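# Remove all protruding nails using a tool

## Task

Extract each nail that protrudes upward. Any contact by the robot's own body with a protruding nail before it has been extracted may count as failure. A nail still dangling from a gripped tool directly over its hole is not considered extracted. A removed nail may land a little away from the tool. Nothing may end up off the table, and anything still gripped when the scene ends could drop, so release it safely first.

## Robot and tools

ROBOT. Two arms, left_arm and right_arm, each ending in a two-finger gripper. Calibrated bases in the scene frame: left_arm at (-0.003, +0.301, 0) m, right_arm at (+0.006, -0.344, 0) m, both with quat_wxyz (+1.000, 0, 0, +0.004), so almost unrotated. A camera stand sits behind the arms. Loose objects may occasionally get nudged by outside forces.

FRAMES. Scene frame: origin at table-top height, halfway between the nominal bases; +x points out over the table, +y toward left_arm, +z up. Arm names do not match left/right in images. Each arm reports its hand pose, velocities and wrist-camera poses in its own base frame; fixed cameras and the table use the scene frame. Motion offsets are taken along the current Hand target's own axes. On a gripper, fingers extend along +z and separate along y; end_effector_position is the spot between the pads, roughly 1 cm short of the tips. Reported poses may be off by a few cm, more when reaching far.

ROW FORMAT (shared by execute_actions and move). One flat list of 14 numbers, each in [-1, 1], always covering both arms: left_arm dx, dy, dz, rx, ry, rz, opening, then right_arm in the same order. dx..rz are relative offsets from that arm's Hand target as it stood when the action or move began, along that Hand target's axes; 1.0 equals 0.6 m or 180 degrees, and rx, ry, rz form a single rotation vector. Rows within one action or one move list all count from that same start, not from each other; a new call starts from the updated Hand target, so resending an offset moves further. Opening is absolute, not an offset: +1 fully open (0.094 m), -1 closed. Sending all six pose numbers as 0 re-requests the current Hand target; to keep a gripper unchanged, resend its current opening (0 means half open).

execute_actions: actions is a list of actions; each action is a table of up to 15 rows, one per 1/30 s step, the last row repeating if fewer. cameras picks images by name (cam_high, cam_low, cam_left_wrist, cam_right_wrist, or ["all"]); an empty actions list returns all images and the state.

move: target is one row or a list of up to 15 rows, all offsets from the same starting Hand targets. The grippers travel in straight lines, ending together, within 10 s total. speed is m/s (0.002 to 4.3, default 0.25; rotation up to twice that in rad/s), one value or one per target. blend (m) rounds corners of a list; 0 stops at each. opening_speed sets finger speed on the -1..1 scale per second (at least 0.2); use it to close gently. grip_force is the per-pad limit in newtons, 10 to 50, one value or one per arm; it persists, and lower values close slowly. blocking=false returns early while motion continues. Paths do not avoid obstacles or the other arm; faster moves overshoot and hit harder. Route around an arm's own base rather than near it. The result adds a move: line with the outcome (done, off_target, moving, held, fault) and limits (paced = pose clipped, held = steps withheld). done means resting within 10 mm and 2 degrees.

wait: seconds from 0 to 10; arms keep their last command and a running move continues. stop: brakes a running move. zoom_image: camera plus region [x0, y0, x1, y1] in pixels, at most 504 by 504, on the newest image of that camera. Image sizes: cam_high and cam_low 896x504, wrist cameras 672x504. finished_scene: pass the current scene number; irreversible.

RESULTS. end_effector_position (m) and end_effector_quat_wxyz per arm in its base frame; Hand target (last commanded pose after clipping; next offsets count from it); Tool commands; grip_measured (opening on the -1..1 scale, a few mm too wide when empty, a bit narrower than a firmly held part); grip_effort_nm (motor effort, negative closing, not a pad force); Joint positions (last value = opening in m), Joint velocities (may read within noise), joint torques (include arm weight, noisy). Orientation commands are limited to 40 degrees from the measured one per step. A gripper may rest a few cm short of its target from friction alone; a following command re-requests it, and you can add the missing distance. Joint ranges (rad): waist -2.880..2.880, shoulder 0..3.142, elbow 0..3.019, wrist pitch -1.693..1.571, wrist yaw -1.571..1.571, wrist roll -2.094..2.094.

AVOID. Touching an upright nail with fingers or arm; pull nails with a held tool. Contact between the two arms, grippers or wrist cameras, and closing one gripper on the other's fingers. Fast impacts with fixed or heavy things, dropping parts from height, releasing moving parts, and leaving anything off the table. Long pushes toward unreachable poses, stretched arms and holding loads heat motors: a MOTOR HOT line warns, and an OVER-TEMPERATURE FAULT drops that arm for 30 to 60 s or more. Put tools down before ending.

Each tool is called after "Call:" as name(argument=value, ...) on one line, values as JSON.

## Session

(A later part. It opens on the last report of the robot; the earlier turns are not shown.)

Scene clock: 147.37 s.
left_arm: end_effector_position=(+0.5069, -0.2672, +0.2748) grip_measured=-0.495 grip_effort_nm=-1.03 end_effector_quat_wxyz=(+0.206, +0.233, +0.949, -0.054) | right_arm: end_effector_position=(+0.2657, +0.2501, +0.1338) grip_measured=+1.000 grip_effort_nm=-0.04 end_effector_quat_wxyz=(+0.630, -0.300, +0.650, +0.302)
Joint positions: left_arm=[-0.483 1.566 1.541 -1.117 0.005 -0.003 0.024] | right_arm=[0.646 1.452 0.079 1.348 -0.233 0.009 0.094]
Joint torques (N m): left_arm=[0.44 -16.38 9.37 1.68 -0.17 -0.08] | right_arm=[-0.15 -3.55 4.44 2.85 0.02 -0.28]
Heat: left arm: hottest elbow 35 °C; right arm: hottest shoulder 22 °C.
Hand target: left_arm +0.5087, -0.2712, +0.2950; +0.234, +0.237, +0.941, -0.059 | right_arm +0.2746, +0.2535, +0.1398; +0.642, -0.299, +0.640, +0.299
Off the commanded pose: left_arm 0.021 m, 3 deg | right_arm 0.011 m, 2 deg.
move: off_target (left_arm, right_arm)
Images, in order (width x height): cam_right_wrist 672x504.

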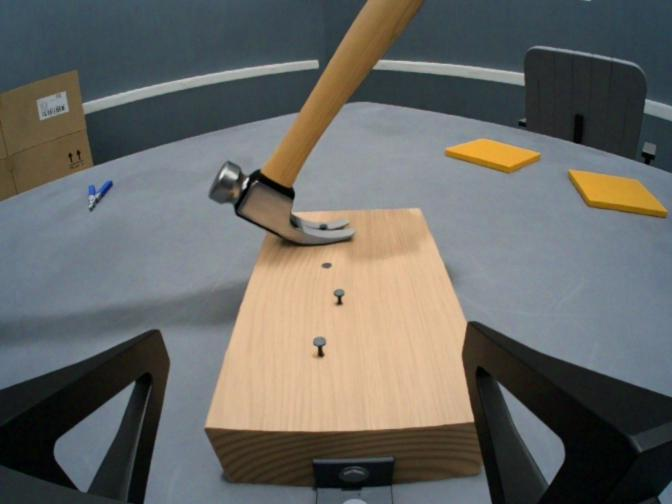

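Call:
move(target=[0.057,0,-0.053,0,-0.067,0,-1,0,0,0,0,0,0,1], speed=0.08, cameras=["cam_right_wrist"])

Call:
zoom_image(camera="cam_right_wrist", region=[180, 80, 420, 280])

Scene clock: 149.43 s.
left_arm: end_effector_position=(+0.4665, -0.2460, +0.2908) grip_measured=-0.495 grip_effort_nm=-1.04 end_effector_quat_wxyz=(+0.306, +0.226, +0.921, -0.078) | right_arm: end_effector_position=(+0.2657, +0.2501, +0.1338) grip_measured=+1.000 grip_effort_nm=-0.04 end_effector_quat_wxyz=(+0.630, -0.300, +0.650, +0.302)
Joint positions: left_arm=[-0.483 1.33 1.264 -0.862 0.005 -0.003 0.024] | right_arm=[0.646 1.452 0.079 1.348 -0.233 0.009 0.094]
Joint torques (N m): left_arm=[0.38 -12.28 9.22 2.06 -0.11 -0.08] | right_arm=[-0.03 -3.49 4.59 2.8 -0.03 -0.29]
Heat: left arm: hottest elbow 35 °C; right arm: hottest shoulder 22 °C.
Hand target: left_arm +0.4689, -0.2498, +0.3071; +0.331, +0.230, +0.911, -0.083 | right_arm +0.2746, +0.2535, +0.1398; +0.642, -0.299, +0.640, +0.299
Off the commanded pose: left_arm 0.017 m, 3 deg | right_arm 0.011 m, 2 deg.
move: off_target (left_arm, right_arm)
Images, in order (width x height): cam_right_wrist 672x504.

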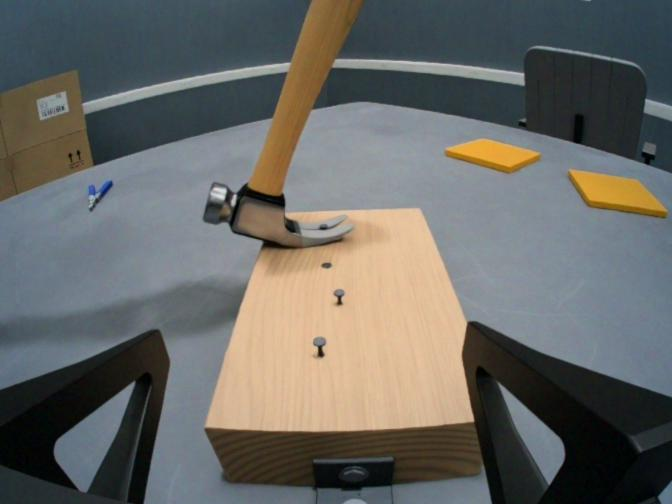

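Scaled by 2.100 from the camera's 672x504 image, which has a finer 960x720 frame.

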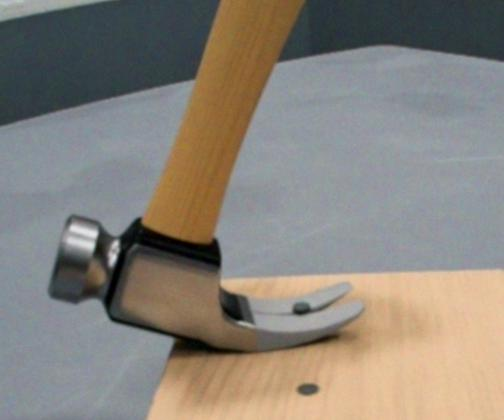

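Call:
move(target=[0.0595,0,-0.0587,0,-0.067,0,-1,0,0,0,0,0,0,1], speed=0.08, cameras=["cam_right_wrist"])

Call:
zoom_image(camera="cam_right_wrist", region=[180, 80, 420, 280])

Scene clock: 151.53 s.
left_arm: end_effector_position=(+0.4527, -0.2387, +0.2957) grip_measured=-0.496 grip_effort_nm=-1.03 end_effector_quat_wxyz=(+0.420, +0.216, +0.875, -0.106) | right_arm: end_effector_position=(+0.2657, +0.2501, +0.1338) grip_measured=+1.000 grip_effort_nm=-0.04 end_effector_quat_wxyz=(+0.630, -0.300, +0.650, +0.302)
Joint positions: left_arm=[-0.483 1.179 1.033 -0.527 0.005 -0.002 0.024] | right_arm=[0.646 1.452 0.079 1.348 -0.233 0.009 0.094]
Joint torques (N m): left_arm=[0.67 -15.97 6.91 -0.29 -0.01 -0.08] | right_arm=[-0.32 -3.66 4.57 2.86 -0.04 -0.24]
Heat: left arm: hottest elbow 35 °C; right arm: hottest shoulder 22 °C.
Hand target: left_arm +0.4249, -0.2261, +0.3115; +0.425, +0.220, +0.872, -0.107 | right_arm +0.2746, +0.2535, +0.1398; +0.642, -0.299, +0.640, +0.299
Off the commanded pose: left_arm 0.034 m, 1 deg | right_arm 0.011 m, 2 deg.
move: off_target (left_arm, right_arm)
Images, in order (width x height): cam_right_wrist 672x504.

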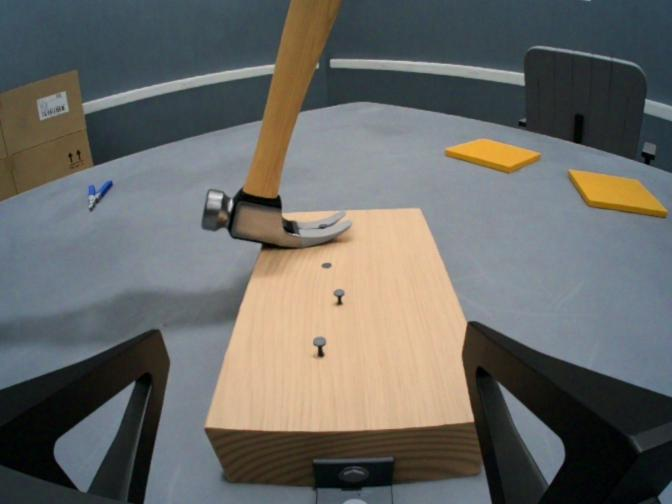

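Scaled by 2.100 from the camera's 672x504 image, which has a finer 960x720 frame.

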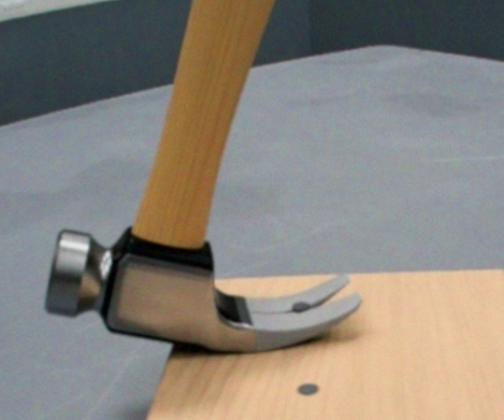

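Call:
move(target=[0.052,0,-0.065,0,0,0,-1,0,0,0,0,0,0,1], speed=0.05, cameras=["cam_right_wrist"])

Call:
zoom_image(camera="cam_right_wrist", region=[180, 80, 420, 280])

Scene clock: 153.27 s.
left_arm: end_effector_position=(+0.4227, -0.2230, +0.3009) grip_measured=-0.496 grip_effort_nm=-1.03 end_effector_quat_wxyz=(+0.435, +0.214, +0.868, -0.110) | right_arm: end_effector_position=(+0.2657, +0.2501, +0.1338) grip_measured=+1.000 grip_effort_nm=-0.04 end_effector_quat_wxyz=(+0.630, -0.300, +0.650, +0.302)
Joint positions: left_arm=[-0.483 1.071 0.95 -0.52 0.005 -0.002 0.024] | right_arm=[0.646 1.452 0.079 1.348 -0.233 0.009 0.094]
Joint torques (N m): left_arm=[0.73 -16.56 6.49 -2.1 0.03 -0.08] | right_arm=[-0.73 -3.08 4.38 2.86 0.01 -0.27]
Heat: left arm: hottest elbow 34 °C; right arm: hottest shoulder 22 °C.
Hand target: left_arm +0.3809, -0.2025, +0.3109; +0.425, +0.220, +0.872, -0.107 | right_arm +0.2746, +0.2535, +0.1398; +0.642, -0.299, +0.640, +0.299
Off the commanded pose: left_arm 0.048 m, 1 deg | right_arm 0.011 m, 2 deg.
move: off_target (left_arm, right_arm)
Images, in order (width x height): cam_right_wrist 672x504.

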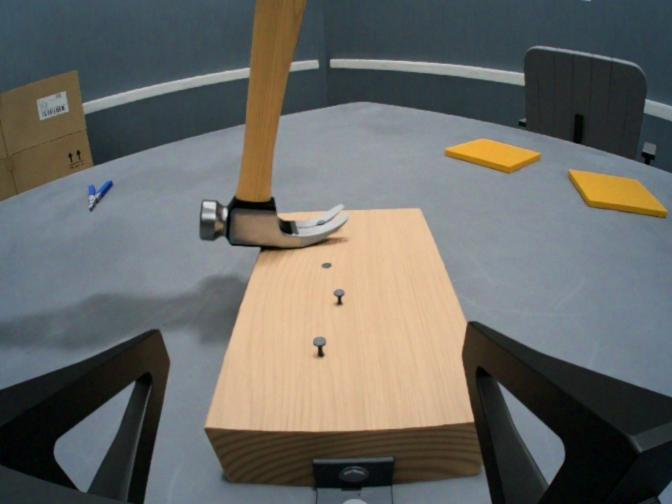

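Scaled by 2.100 from the camera's 672x504 image, which has a finer 960x720 frame.

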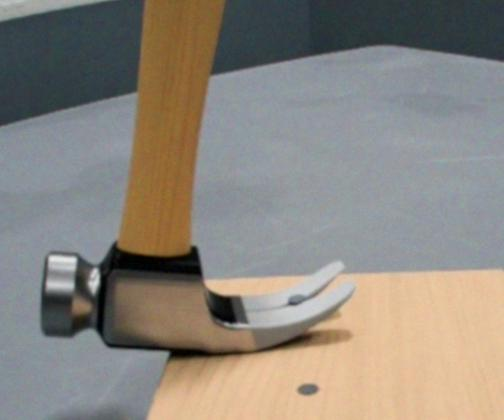

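Working. Continue.

Call:
move(target=[0.052,0,-0.062,0,-0.03,0,-1,0,0,0,0,0,0,1], speed=0.05, cameras=["cam_right_wrist"])

Call:
zoom_image(camera="cam_right_wrist", region=[180, 80, 420, 280])

Scene clock: 155.00 s.
left_arm: end_effector_position=(+0.3395, -0.1796, +0.2945) grip_measured=-0.496 grip_effort_nm=-1.03 end_effector_quat_wxyz=(+0.451, +0.212, +0.859, -0.114) | right_arm: end_effector_position=(+0.2657, +0.2501, +0.1338) grip_measured=+1.000 grip_effort_nm=-0.04 end_effector_quat_wxyz=(+0.630, -0.300, +0.650, +0.302)
Joint positions: left_arm=[-0.483 0.772 0.75 -0.58 0.006 -0.001 0.024] | right_arm=[0.646 1.452 0.079 1.348 -0.233 0.009 0.094]
Joint torques (N m): left_arm=[0.85 -3.72 10.18 1.42 0.05 -0.08] | right_arm=[-0.44 -3.43 4.3 2.97 0.02 -0.24]
Heat: left arm: hottest elbow 34 °C; right arm: hottest shoulder 22 °C.
Hand target: left_arm +0.3382, -0.1795, +0.3091; +0.466, +0.214, +0.851, -0.117 | right_arm +0.2746, +0.2535, +0.1398; +0.642, -0.299, +0.640, +0.299
Off the commanded pose: left_arm 0.015 m, 2 deg | right_arm 0.011 m, 2 deg.
move: off_target (left_arm, right_arm)
Images, in order (width x height): cam_right_wrist 672x504.

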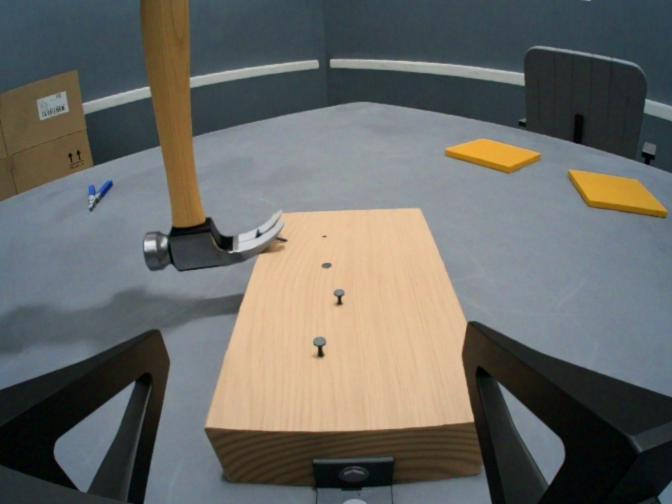

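Scaled by 2.100 from the camera's 672x504 image, which has a finer 960x720 frame.

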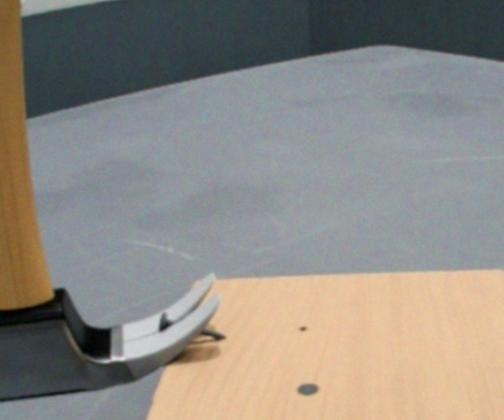

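Call:
move(target=[0,0,0,0,0.22,0,-1,0,0,0,0,0,0,1], speed=0.3, cameras=["cam_right_wrist","cam_left_wrist"])

Call:
zoom_image(camera="cam_right_wrist", region=[80, 80, 380, 300])

Scene clock: 157.37 s.
left_arm: end_effector_position=(+0.3248, -0.1719, +0.2716) grip_measured=-0.496 grip_effort_nm=-1.04 end_effector_quat_wxyz=(+0.118, +0.237, +0.964, -0.032) | right_arm: end_effector_position=(+0.2657, +0.2501, +0.1338) grip_measured=+1.000 grip_effort_nm=-0.04 end_effector_quat_wxyz=(+0.630, -0.300, +0.650, +0.302)
Joint positions: left_arm=[-0.483 1.14 1.164 -1.35 0.006 -0.001 0.024] | right_arm=[0.646 1.452 0.079 1.348 -0.233 0.009 0.094]
Joint torques (N m): left_arm=[0.62 -6.65 14.3 -0.23 -0.22 -0.07] | right_arm=[0.03 -3.49 4.45 2.81 -0.02 -0.29]
Heat: left arm: hottest elbow 35 °C; right arm: hottest shoulder 22 °C.
Hand target: left_arm +0.3382, -0.1795, +0.3090; +0.150, +0.241, +0.958, -0.038 | right_arm +0.2746, +0.2535, +0.1398; +0.642, -0.299, +0.640, +0.299
Off the commanded pose: left_arm 0.041 m, 4 deg | right_arm 0.011 m, 2 deg.
move: off_target (left_arm, right_arm)
Images, in order (width x height): cam_left_wrist 672x504, cam_right_wrist 672x504.

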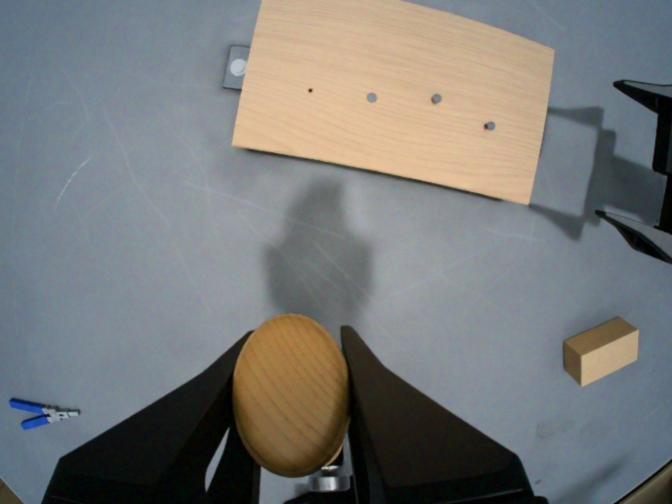

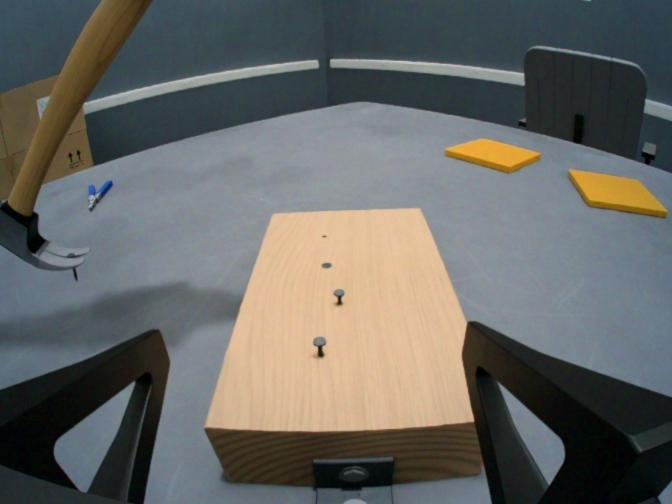

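Scaled by 1.680 from the camera's 672x504 image, which has a finer 960x720 frame.

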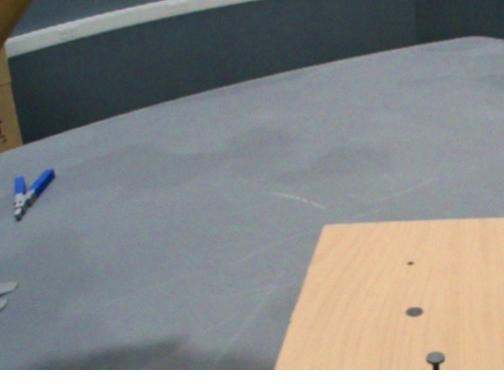

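Call:
move(target=[[0.0,0,0.0,0,0.08,0,-1,0,0,0,0,0,0,1],[0.031,0,0.095,0,0.08,0,-1,0,0,0,0,0,0,1]], speed=0.15, cameras=["cam_right_wrist","cam_high"])

Call:
zoom_image(camera="cam_right_wrist", region=[0, 150, 240, 350])

Scene clock: 160.60 s.
left_arm: end_effector_position=(+0.3364, -0.1777, +0.2402) grip_measured=-0.496 grip_effort_nm=-1.04 end_effector_quat_wxyz=(+0.020, +0.239, +0.971, -0.007) | right_arm: end_effector_position=(+0.2657, +0.2501, +0.1338) grip_measured=+1.000 grip_effort_nm=-0.04 end_effector_quat_wxyz=(+0.630, -0.300, +0.650, +0.302)
Joint positions: left_arm=[-0.483 1.308 1.24 -1.461 0.004 -0.001 0.024] | right_arm=[0.646 1.452 0.079 1.348 -0.233 0.009 0.094]
Joint torques (N m): left_arm=[0.56 -9.58 9.33 -0.08 -0.23 -0.07] | right_arm=[-0.09 -3.25 4.57 2.95 0.02 -0.3]
Heat: left arm: hottest elbow 35 °C; right arm: hottest shoulder 22 °C.
Hand target: left_arm +0.3379, -0.1793, +0.2491; +0.029, +0.244, +0.969, -0.007 | right_arm +0.2746, +0.2535, +0.1398; +0.642, -0.299, +0.640, +0.299
Off the commanded pose: left_arm 0.009 m, 1 deg | right_arm 0.011 m, 2 deg.
move: off_target (right_arm)
Images, in order (width x height): cam_high 896x504, cam_right_wrist 672x504.

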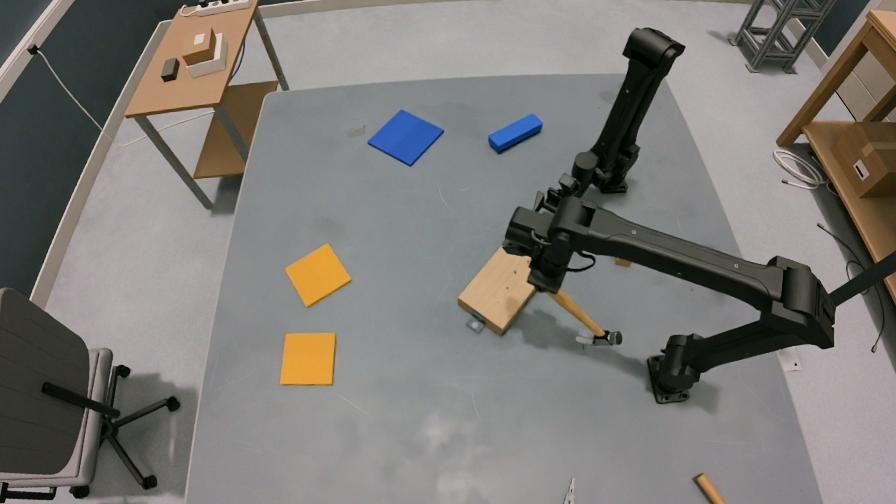

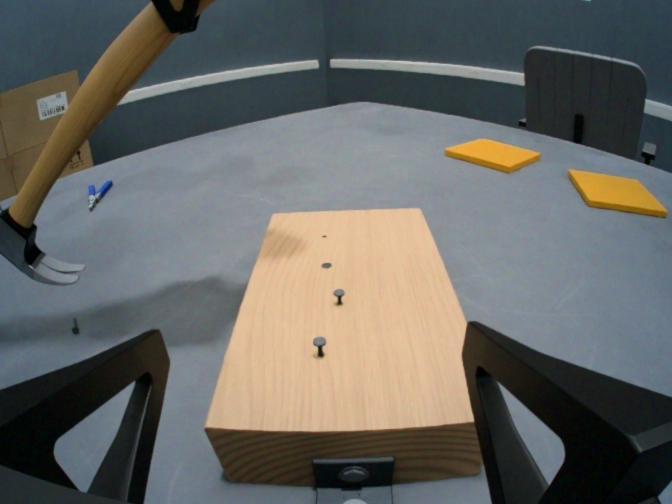

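Scaled by 2.100 from the camera's 672x504 image, which has a finer 960x720 frame.

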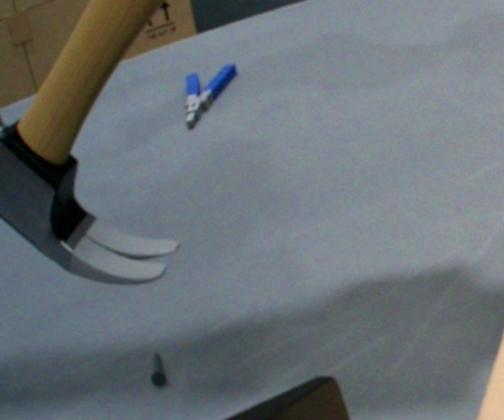

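Call:
move(target=[[-0.0066,0,-0.11,0,0,0,-1,0,0,0,0,0,0,1],[-0.125,-0.183,-0.10,0,-0.08,0,-1,0,0,0,0,0,0,1]], speed=0.15, cameras=["cam_right_wrist","cam_left_wrist"])

Scene clock: 163.87 s.
left_arm: end_effector_position=(+0.3356, -0.2926, +0.2742) grip_measured=-0.496 grip_effort_nm=-1.04 end_effector_quat_wxyz=(+0.111, +0.243, +0.964, -0.017) | right_arm: end_effector_position=(+0.2657, +0.2501, +0.1338) grip_measured=+1.000 grip_effort_nm=-0.04 end_effector_quat_wxyz=(+0.630, -0.300, +0.650, +0.302)
Joint positions: left_arm=[-0.746 1.365 1.368 -1.362 -0.076 -0.244 0.024] | right_arm=[0.646 1.452 0.079 1.348 -0.233 0.009 0.094]
Joint torques (N m): left_arm=[0.09 -10.7 14.17 0.5 -0.22 -0.22] | right_arm=[-0.15 -3.6 4.59 3.02 0.04 -0.27]
Heat: left arm: hottest elbow 35 °C; right arm: hottest shoulder 22 °C.
Hand target: left_arm +0.3486, -0.3099, +0.3134; +0.150, +0.241, +0.958, -0.038 | right_arm +0.2746, +0.2535, +0.1398; +0.642, -0.299, +0.640, +0.299
Off the commanded pose: left_arm 0.045 m, 5 deg | right_arm 0.011 m, 2 deg.
move: off_target (left_arm, right_arm)
Images, in order (width x height): cam_left_wrist 672x504, cam_right_wrist 672x504.

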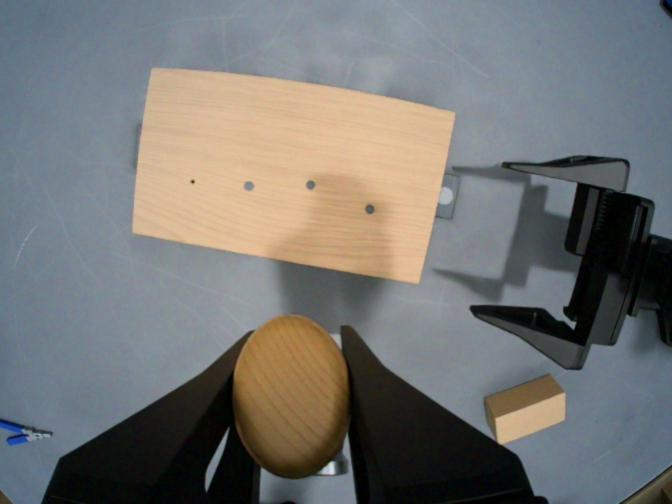

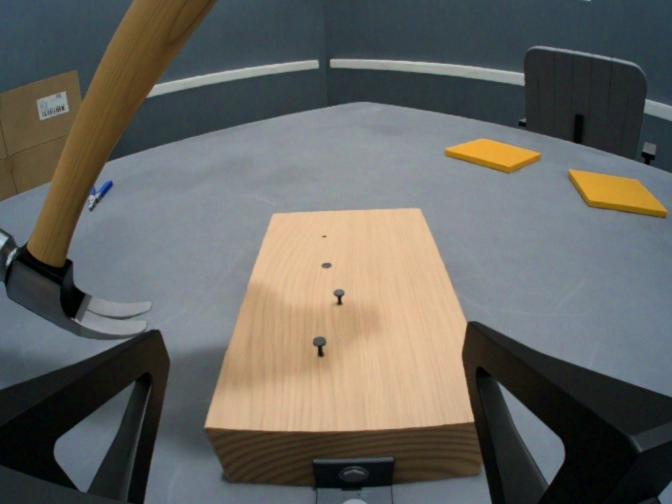

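Call:
move(target=[-0.111,0,0.036,0,0,0,-1,0,0,0,0,0,0,1], speed=0.12, cameras=["cam_right_wrist","cam_left_wrist"])

Call:
zoom_image(camera="cam_right_wrist", region=[140, 180, 380, 380])

Scene clock: 165.73 s.
left_arm: end_effector_position=(+0.3936, -0.3352, +0.2727) grip_measured=-0.496 grip_effort_nm=-1.04 end_effector_quat_wxyz=(+0.115, +0.244, +0.963, -0.018) | right_arm: end_effector_position=(+0.2657, +0.2501, +0.1338) grip_measured=+1.000 grip_effort_nm=-0.05 end_effector_quat_wxyz=(+0.630, -0.300, +0.650, +0.302)
Joint positions: left_arm=[-0.73 1.546 1.555 -1.358 -0.074 -0.225 0.024] | right_arm=[0.646 1.452 0.079 1.348 -0.233 0.009 0.094]
Joint torques (N m): left_arm=[1.73 -14.04 14.19 0.13 0.07 -0.03] | right_arm=[0.21 -3.72 4.41 3.04 -0.02 -0.28]
Heat: left arm: hottest elbow 36 °C; right arm: hottest shoulder 22 °C.
Hand target: left_arm +0.4103, -0.3431, +0.3132; +0.150, +0.241, +0.958, -0.038 | right_arm +0.2746, +0.2535, +0.1398; +0.642, -0.299, +0.640, +0.299
Off the commanded pose: left_arm 0.045 m, 5 deg | right_arm 0.011 m, 2 deg.
move: off_target (left_arm, right_arm)
Images, in order (width x height): cam_left_wrist 672x504, cam_right_wrist 672x504.

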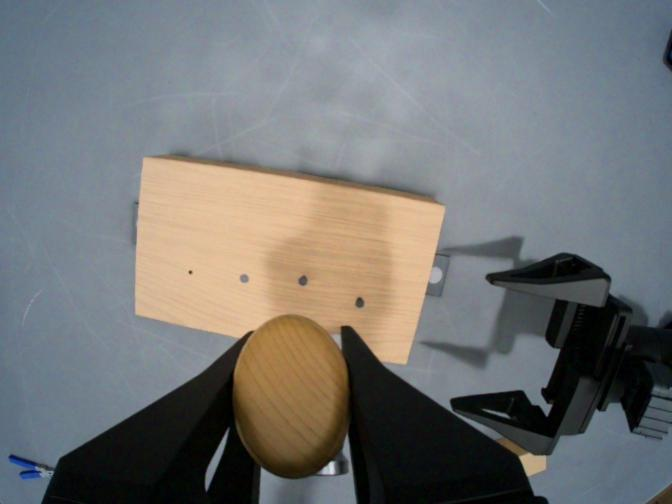

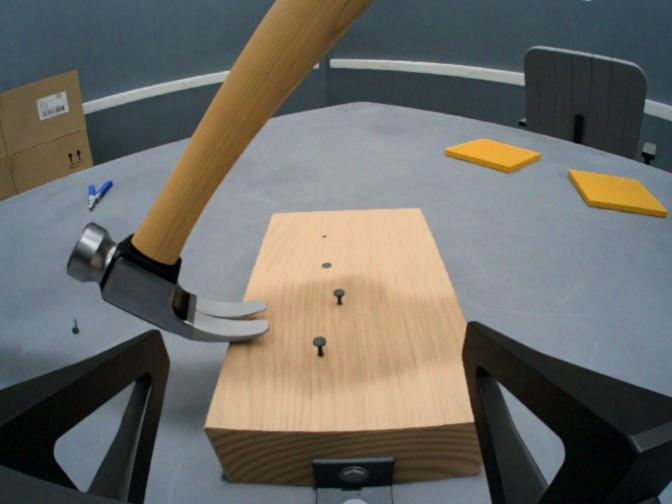

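Scaled by 2.100 from the camera's 672x504 image, which has a finer 960x720 frame.

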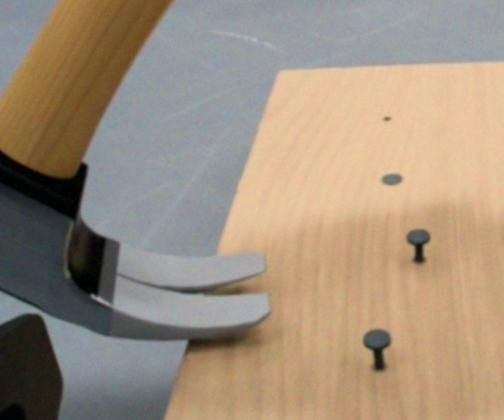

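Call:
move(target=[-0.038,0.017,0.031,0,0,0,-1,0,0,0,0,0,0,1], speed=0.1, cameras=["cam_right_wrist","cam_left_wrist"])

Call:
zoom_image(camera="cam_right_wrist", region=[140, 180, 380, 380])

Scene clock: 167.53 s.
left_arm: end_effector_position=(+0.4190, -0.3391, +0.2667) grip_measured=-0.496 grip_effort_nm=-1.04 end_effector_quat_wxyz=(+0.114, +0.246, +0.962, -0.021) | right_arm: end_effector_position=(+0.2657, +0.2501, +0.1338) grip_measured=+1.000 grip_effort_nm=-0.04 end_effector_quat_wxyz=(+0.630, -0.300, +0.650, +0.302)
Joint positions: left_arm=[-0.699 1.603 1.607 -1.351 -0.061 -0.192 0.024] | right_arm=[0.646 1.452 0.079 1.348 -0.233 0.009 0.094]
Joint torques (N m): left_arm=[1.85 -14.39 13.9 0.51 -0.06 -0.06] | right_arm=[0.21 -3.25 4.53 2.96 0 -0.31]
Heat: left arm: hottest elbow 36 °C; right arm: hottest shoulder 22 °C.
Hand target: left_arm +0.4392, -0.3472, +0.3024; +0.150, +0.242, +0.958, -0.038 | right_arm +0.2746, +0.2535, +0.1398; +0.642, -0.299, +0.640, +0.299
Off the commanded pose: left_arm 0.042 m, 5 deg | right_arm 0.011 m, 2 deg.
move: off_target (left_arm, right_arm)
Images, in order (width x height): cam_left_wrist 672x504, cam_right_wrist 672x504.

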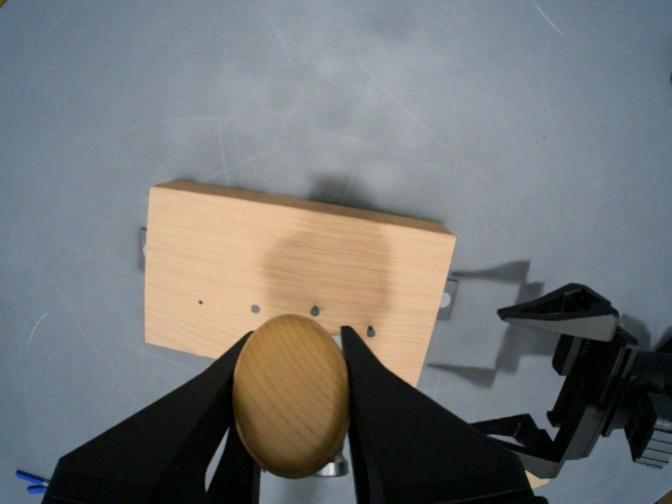

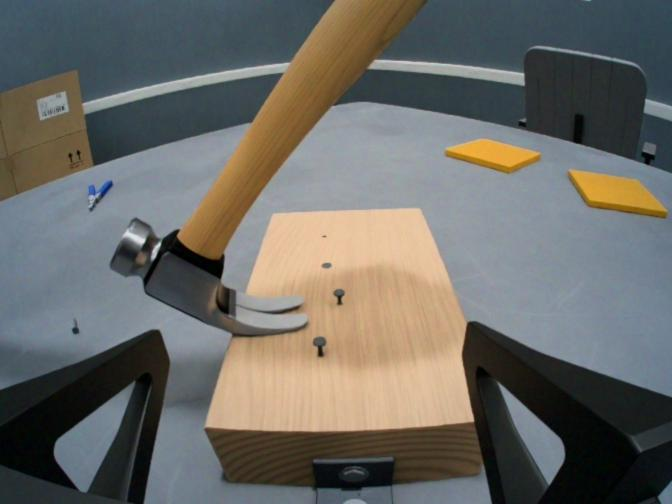

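Scaled by 2.100 from the camera's 672x504 image, which has a finer 960x720 frame.

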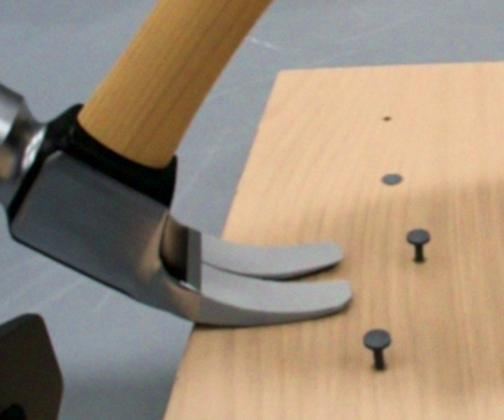

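Call:
move(target=[-0.03,0.012,0.028,0,0,0,-1,0,0,0,0,0,0,1], speed=0.1, cameras=["cam_right_wrist"])

Call:
zoom_image(camera="cam_right_wrist", region=[140, 180, 380, 380])

Scene clock: 168.77 s.
left_arm: end_effector_position=(+0.4370, -0.3436, +0.2663) grip_measured=-0.496 grip_effort_nm=-1.03 end_effector_quat_wxyz=(+0.115, +0.246, +0.962, -0.025) | right_arm: end_effector_position=(+0.2657, +0.2501, +0.1338) grip_measured=+1.000 grip_effort_nm=-0.04 end_effector_quat_wxyz=(+0.630, -0.300, +0.650, +0.302)
Joint positions: left_arm=[-0.681 1.644 1.655 -1.351 -0.05 -0.175 0.024] | right_arm=[0.646 1.452 0.079 1.348 -0.233 0.009 0.094]
Joint torques (N m): left_arm=[2.14 -13.86 13.41 1.1 -0.25 -0.03] | right_arm=[-0.03 -3.96 4.36 2.89 -0.06 -0.28]
Heat: left arm: hottest elbow 36 °C; right arm: hottest shoulder 22 °C.
Hand target: left_arm +0.4623, -0.3513, +0.2919; +0.150, +0.241, +0.958, -0.038 | right_arm +0.2746, +0.2535, +0.1398; +0.642, -0.299, +0.640, +0.299
Off the commanded pose: left_arm 0.037 m, 4 deg | right_arm 0.011 m, 2 deg.
move: off_target (left_arm, right_arm)
Images, in order (width x height): cam_right_wrist 672x504.

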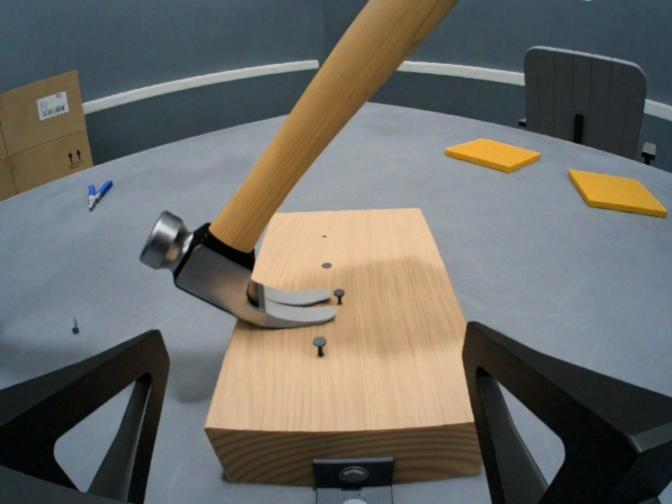

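Scaled by 2.100 from the camera's 672x504 image, which has a finer 960x720 frame.

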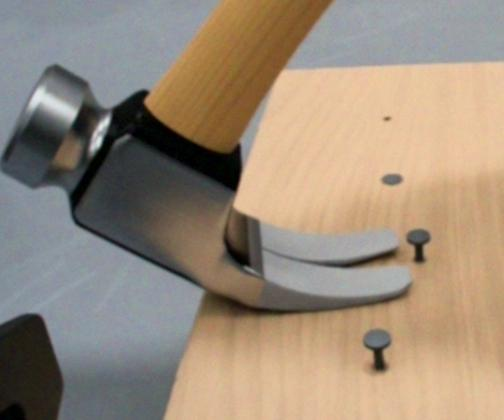

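Call:
move(target=[-0.05,0.0,0.024,0,0,0,-1,0,0,0,0,0,0,1], speed=0.08, cameras=["cam_right_wrist"])

Call:
zoom_image(camera="cam_right_wrist", region=[200, 210, 400, 360])

Scene clock: 169.97 s.
left_arm: end_effector_position=(+0.4664, -0.3585, +0.2646) grip_measured=-0.496 grip_effort_nm=-1.04 end_effector_quat_wxyz=(+0.118, +0.247, +0.961, -0.026) | right_arm: end_effector_position=(+0.2657, +0.2501, +0.1338) grip_measured=+1.000 grip_effort_nm=-0.04 end_effector_quat_wxyz=(+0.630, -0.300, +0.650, +0.302)
Joint positions: left_arm=[-0.669 1.728 1.758 -1.364 -0.048 -0.16 0.024] | right_arm=[0.646 1.452 0.079 1.348 -0.233 0.009 0.094]
Joint torques (N m): left_arm=[1.96 -14.68 13.56 1.11 -0.17 -0.08] | right_arm=[-0.26 -3.37 4.48 2.81 -0.03 -0.3]
Heat: left arm: hottest elbow 36 °C; right arm: hottest shoulder 22 °C.
Hand target: left_arm +0.4914, -0.3669, +0.2872; +0.150, +0.241, +0.958, -0.038 | right_arm +0.2746, +0.2535, +0.1398; +0.642, -0.299, +0.640, +0.299
Off the commanded pose: left_arm 0.035 m, 4 deg | right_arm 0.011 m, 2 deg.
move: off_target (left_arm, right_arm)
Images, in order (width x height): cam_right_wrist 672x504.

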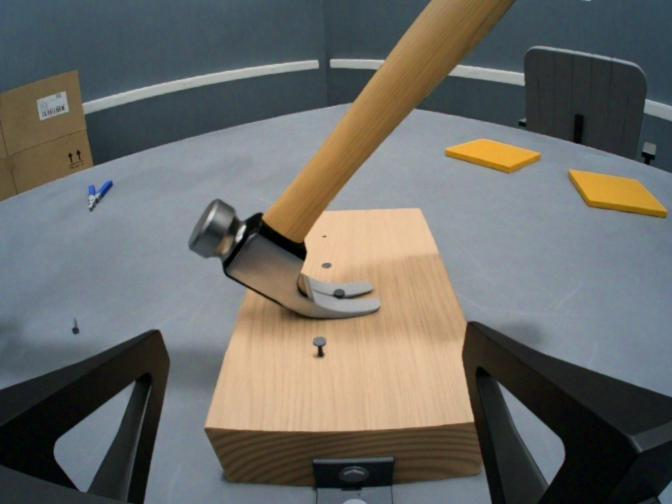

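Scaled by 2.520 from the camera's 672x504 image, which has a finer 960x720 frame.

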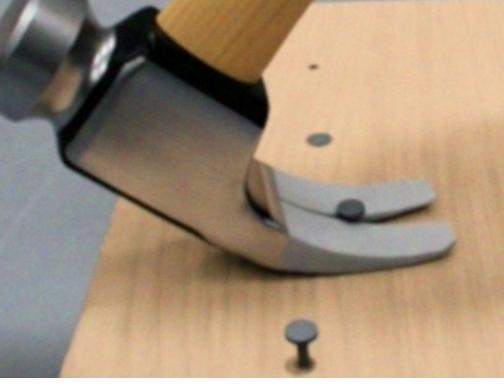

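Call:
move(target=[0.0985,0,-0.058,0,-0.055,0,-1,0,0,0,0,0,0,1], speed=0.1)

Call:
move(target=[0.057,0,-0.053,0,-0.067,0,-1,0,0,0,0,0,0,1], speed=0.1, cameras=["cam_right_wrist"])

Call:
zoom_image(camera="cam_right_wrist", region=[200, 210, 400, 360])

Scene clock: 171.60 s.
left_arm: end_effector_position=(+0.4322, -0.3334, +0.2833) grip_measured=-0.496 grip_effort_nm=-1.04 end_effector_quat_wxyz=(+0.207, +0.233, +0.949, -0.054) | right_arm: end_effector_position=(+0.2657, +0.2501, +0.1338) grip_measured=+1.000 grip_effort_nm=-0.04 end_effector_quat_wxyz=(+0.630, -0.300, +0.650, +0.302)
Joint positions: left_arm=[-0.68 1.497 1.486 -1.135 -0.076 -0.183 0.024] | right_arm=[0.646 1.452 0.079 1.348 -0.233 0.009 0.094]
Joint torques (N m): left_arm=[0.32 -15.21 9.31 1.37 -0.66 -0.04] | right_arm=[-0.09 -3.72 4.45 2.91 0.02 -0.26]
Heat: left arm: hottest elbow 36 °C; right arm: hottest shoulder 22 °C.
Hand target: left_arm +0.4324, -0.3352, +0.3024; +0.232, +0.237, +0.942, -0.058 | right_arm +0.2746, +0.2535, +0.1398; +0.642, -0.299, +0.640, +0.299
Off the commanded pose: left_arm 0.019 m, 3 deg | right_arm 0.011 m, 2 deg.
move: off_target (left_arm, right_arm)

Scene clock: 173.23 s.
left_arm: end_effector_position=(+0.4091, -0.3225, +0.2912) grip_measured=-0.496 grip_effort_nm=-1.03 end_effector_quat_wxyz=(+0.313, +0.225, +0.919, -0.081) | right_arm: end_effector_position=(+0.2657, +0.2501, +0.1338) grip_measured=+1.000 grip_effort_nm=-0.04 end_effector_quat_wxyz=(+0.630, -0.300, +0.650, +0.302)
Joint positions: left_arm=[-0.711 1.312 1.244 -0.855 -0.132 -0.185 0.024] | right_arm=[0.646 1.452 0.079 1.348 -0.233 0.009 0.094]
Joint torques (N m): left_arm=[-0.15 -16.03 8.24 0.32 -0.7 -0.08] | right_arm=[-0.03 -4.13 4.38 2.99 0.01 -0.27]
Heat: left arm: hottest elbow 36 °C; right arm: hottest shoulder 22 °C.
Hand target: left_arm +0.3927, -0.3138, +0.3148; +0.330, +0.230, +0.912, -0.083 | right_arm +0.2746, +0.2535, +0.1398; +0.642, -0.299, +0.640, +0.299
Off the commanded pose: left_arm 0.030 m, 2 deg | right_arm 0.011 m, 2 deg.
move: off_target (left_arm, right_arm)
Images, in order (width x height): cam_right_wrist 672x504.

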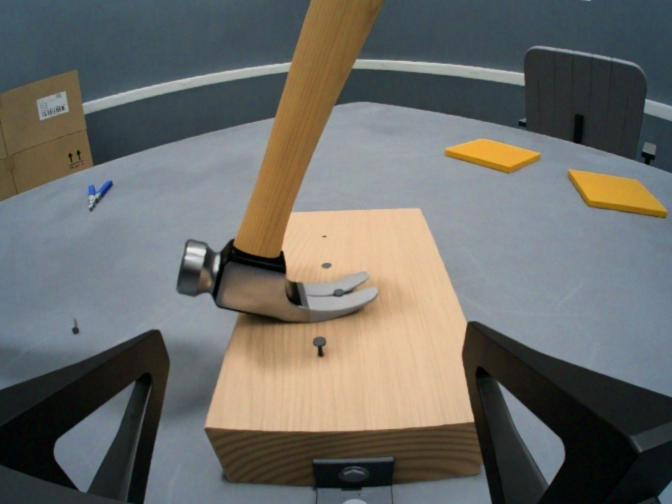

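Scaled by 2.520 from the camera's 672x504 image, which has a finer 960x720 frame.

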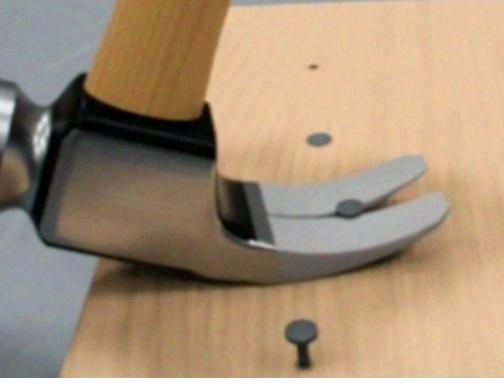

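Call:
move(target=[0.0595,0,-0.0587,0,-0.05,0,-1,0,0,0,0,0,0,1], speed=0.06, cameras=["cam_right_wrist"])

Call:
zoom_image(camera="cam_right_wrist", region=[180, 180, 420, 360])

Scene clock: 175.23 s.
left_arm: end_effector_position=(+0.3885, -0.3113, +0.2970) grip_measured=-0.496 grip_effort_nm=-1.03 end_effector_quat_wxyz=(+0.395, +0.216, +0.887, -0.100) | right_arm: end_effector_position=(+0.2657, +0.2501, +0.1338) grip_measured=+1.000 grip_effort_nm=-0.04 end_effector_quat_wxyz=(+0.630, -0.300, +0.650, +0.302)
Joint positions: left_arm=[-0.74 1.172 1.061 -0.636 -0.188 -0.18 0.024] | right_arm=[0.646 1.452 0.079 1.348 -0.233 0.009 0.094]
Joint torques (N m): left_arm=[-1.32 -18.43 6.53 -1.17 -0.79 -0.18] | right_arm=[-0.38 -3.37 4.29 2.88 -0.01 -0.29]
Heat: left arm: hottest elbow 36 °C; right arm: hottest shoulder 22 °C.
Hand target: left_arm +0.3487, -0.2902, +0.3191; +0.400, +0.223, +0.883, -0.101 | right_arm +0.2746, +0.2535, +0.1398; +0.642, -0.299, +0.640, +0.299
Off the commanded pose: left_arm 0.050 m, 1 deg | right_arm 0.011 m, 2 deg.
move: off_target (left_arm, right_arm)
Images, in order (width x height): cam_right_wrist 672x504.

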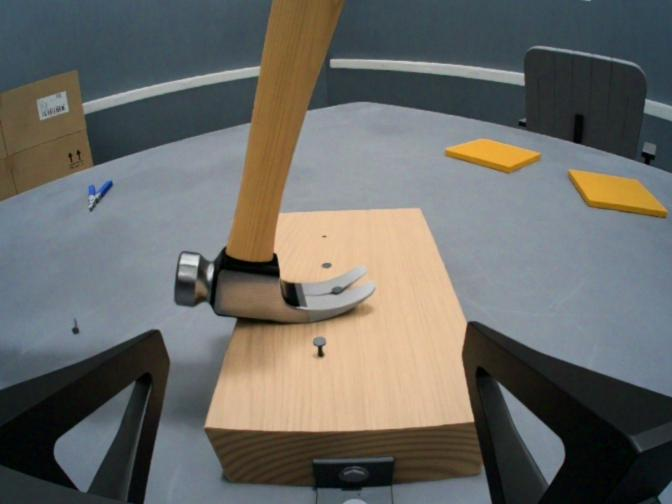

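Scaled by 2.100 from the camera's 672x504 image, which has a finer 960x720 frame.

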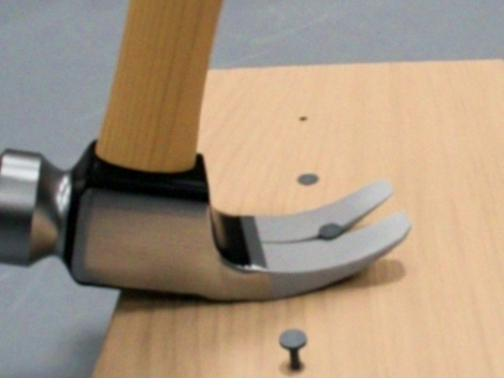

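Call:
move(target=[0.033,0,-0.037,0,-0.02,0,-1,0,0,0,0,0,0,1], speed=0.04, cameras=["cam_right_wrist"])

Call:
zoom_image(camera="cam_right_wrist", region=[180, 180, 420, 360])

Scene clock: 176.73 s.
left_arm: end_effector_position=(+0.3671, -0.2989, +0.3005) grip_measured=-0.496 grip_effort_nm=-1.03 end_effector_quat_wxyz=(+0.426, +0.211, +0.873, -0.107) | right_arm: end_effector_position=(+0.2657, +0.2501, +0.1338) grip_measured=+1.000 grip_effort_nm=-0.04 end_effector_quat_wxyz=(+0.630, -0.300, +0.650, +0.302)
Joint positions: left_arm=[-0.763 1.079 0.968 -0.57 -0.22 -0.184 0.024] | right_arm=[0.646 1.452 0.079 1.348 -0.233 0.009 0.094]
Joint torques (N m): left_arm=[-1.79 -17.79 6.28 -1.68 -0.89 -0.2] | right_arm=[0.44 -3.25 4.37 2.91 0.02 -0.27]
Heat: left arm: hottest elbow 36 °C; right arm: hottest shoulder 22 °C.
Hand target: left_arm +0.3225, -0.2761, +0.3187; +0.428, +0.220, +0.870, -0.107 | right_arm +0.2746, +0.2535, +0.1398; +0.642, -0.299, +0.640, +0.299
Off the commanded pose: left_arm 0.053 m, 1 deg | right_arm 0.011 m, 2 deg.
move: off_target (left_arm, right_arm)
Images, in order (width x height): cam_right_wrist 672x504.

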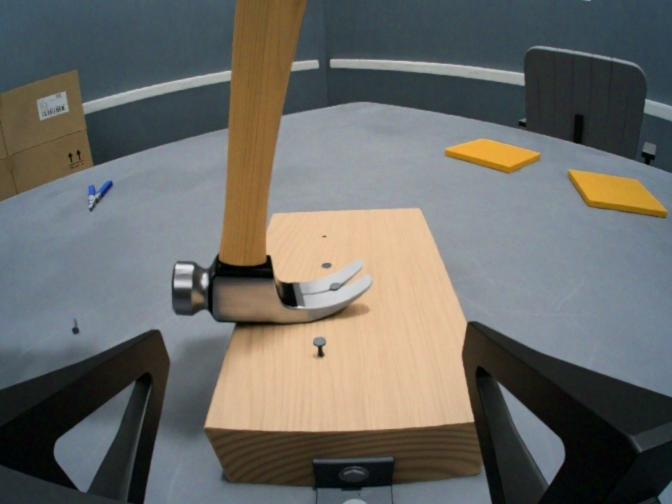

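Scaled by 2.100 from the camera's 672x504 image, which has a finer 960x720 frame.

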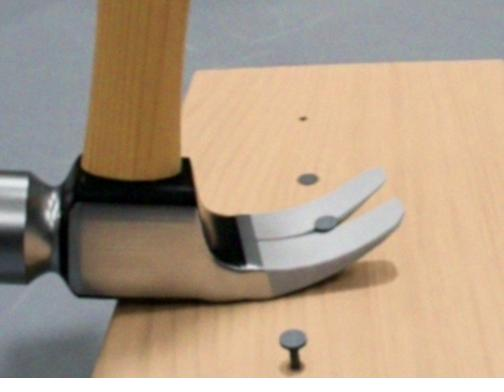

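Call:
move(target=[0.028,0,-0.03,0,-0.04,0,-1,0,0,0,0,0,0,1], speed=0.04, cameras=["cam_right_wrist"])

Call:
zoom_image(camera="cam_right_wrist", region=[180, 180, 420, 360])

Scene clock: 178.90 s.
left_arm: end_effector_position=(+0.3055, -0.2629, +0.3034) grip_measured=-0.496 grip_effort_nm=-1.04 end_effector_quat_wxyz=(+0.471, +0.208, +0.849, -0.116) | right_arm: end_effector_position=(+0.2657, +0.2501, +0.1338) grip_measured=+1.000 grip_effort_nm=-0.04 end_effector_quat_wxyz=(+0.630, -0.300, +0.650, +0.302)
Joint positions: left_arm=[-0.837 0.836 0.783 -0.534 -0.299 -0.196 0.024] | right_arm=[0.646 1.452 0.079 1.348 -0.233 0.009 0.094]
Joint torques (N m): left_arm=[-0.38 -4.66 9.95 1.25 -0.48 -0.06] | right_arm=[0.26 -3.84 4.53 2.81 0.02 -0.22]
Heat: left arm: hottest elbow 35 °C; right arm: hottest shoulder 22 °C.
Hand target: left_arm +0.3009, -0.2644, +0.3163; +0.481, +0.212, +0.842, -0.121 | right_arm +0.2746, +0.2535, +0.1398; +0.642, -0.299, +0.640, +0.299
Off the commanded pose: left_arm 0.014 m, 2 deg | right_arm 0.011 m, 2 deg.
move: off_target (left_arm, right_arm)
Images, in order (width x height): cam_right_wrist 672x504.

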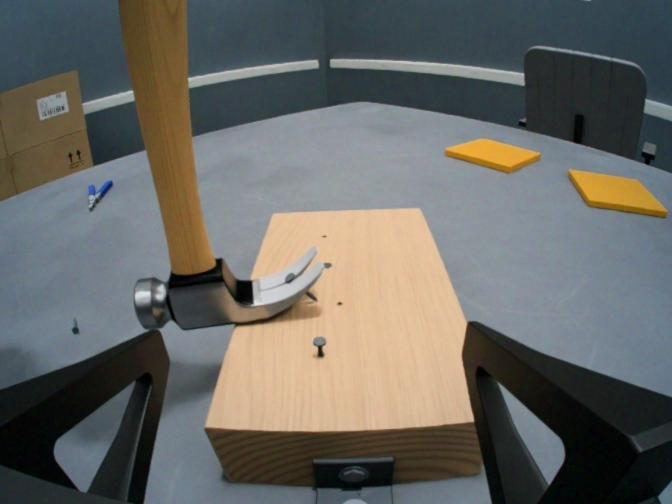

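Scaled by 2.100 from the camera's 672x504 image, which has a finer 960x720 frame.

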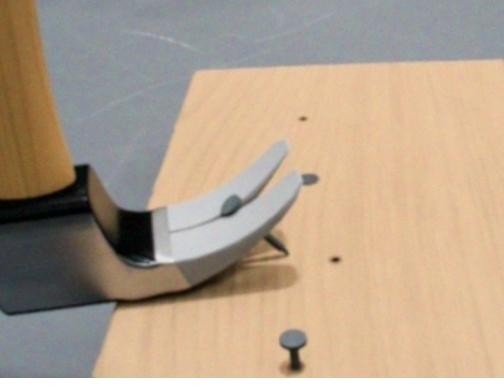

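Call:
move(target=[[0.026,0,-0.14,0,0,0,-1,0,0,0,0,0,0,1],[0.026,0,-0.14,0,0.31,0,-1,0,0,0,0,0,0,1]], speed=0.25, cameras=["cam_right_wrist","cam_left_wrist"])

Scene clock: 182.80 s.
left_arm: end_effector_position=(+0.2223, -0.2226, +0.3133) grip_measured=-0.496 grip_effort_nm=-1.04 end_effector_quat_wxyz=(+0.029, +0.246, +0.969, -0.001) | right_arm: end_effector_position=(+0.2657, +0.2501, +0.1338) grip_measured=+1.000 grip_effort_nm=-0.04 end_effector_quat_wxyz=(+0.630, -0.300, +0.650, +0.302)
Joint positions: left_arm=[-0.8 1.138 1.291 -1.674 -0.029 -0.302 0.024] | right_arm=[0.646 1.452 0.079 1.348 -0.233 0.009 0.094]
Joint torques (N m): left_arm=[1.96 -6.12 13.52 -0.81 0.25 -0.04] | right_arm=[0.32 -4.01 4.56 2.71 0.01 -0.26]
Heat: left arm: hottest elbow 36 °C; right arm: hottest shoulder 22 °C.
Hand target: left_arm +0.2301, -0.2264, +0.3456; +0.032, +0.244, +0.969, -0.008 | right_arm +0.2746, +0.2535, +0.1398; +0.642, -0.299, +0.640, +0.299
Off the commanded pose: left_arm 0.033 m, 1 deg | right_arm 0.011 m, 2 deg.
joint sent to its limit (left arm) — joint 4 (wrist pitch), lower limit. The joint targets still meet the commanded pose.
move: off_target (left_arm, right_arm)
Images, in order (width x height): cam_left_wrist 672x504, cam_right_wrist 672x504.

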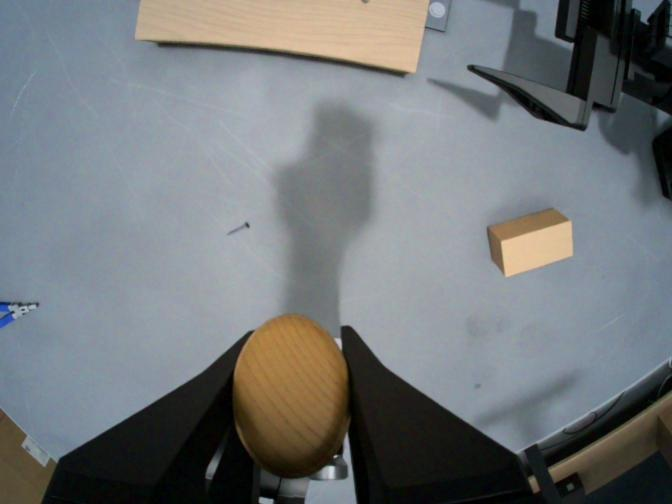

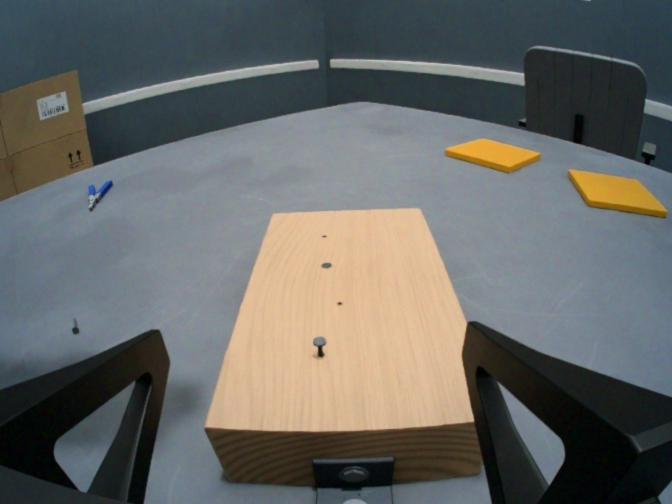

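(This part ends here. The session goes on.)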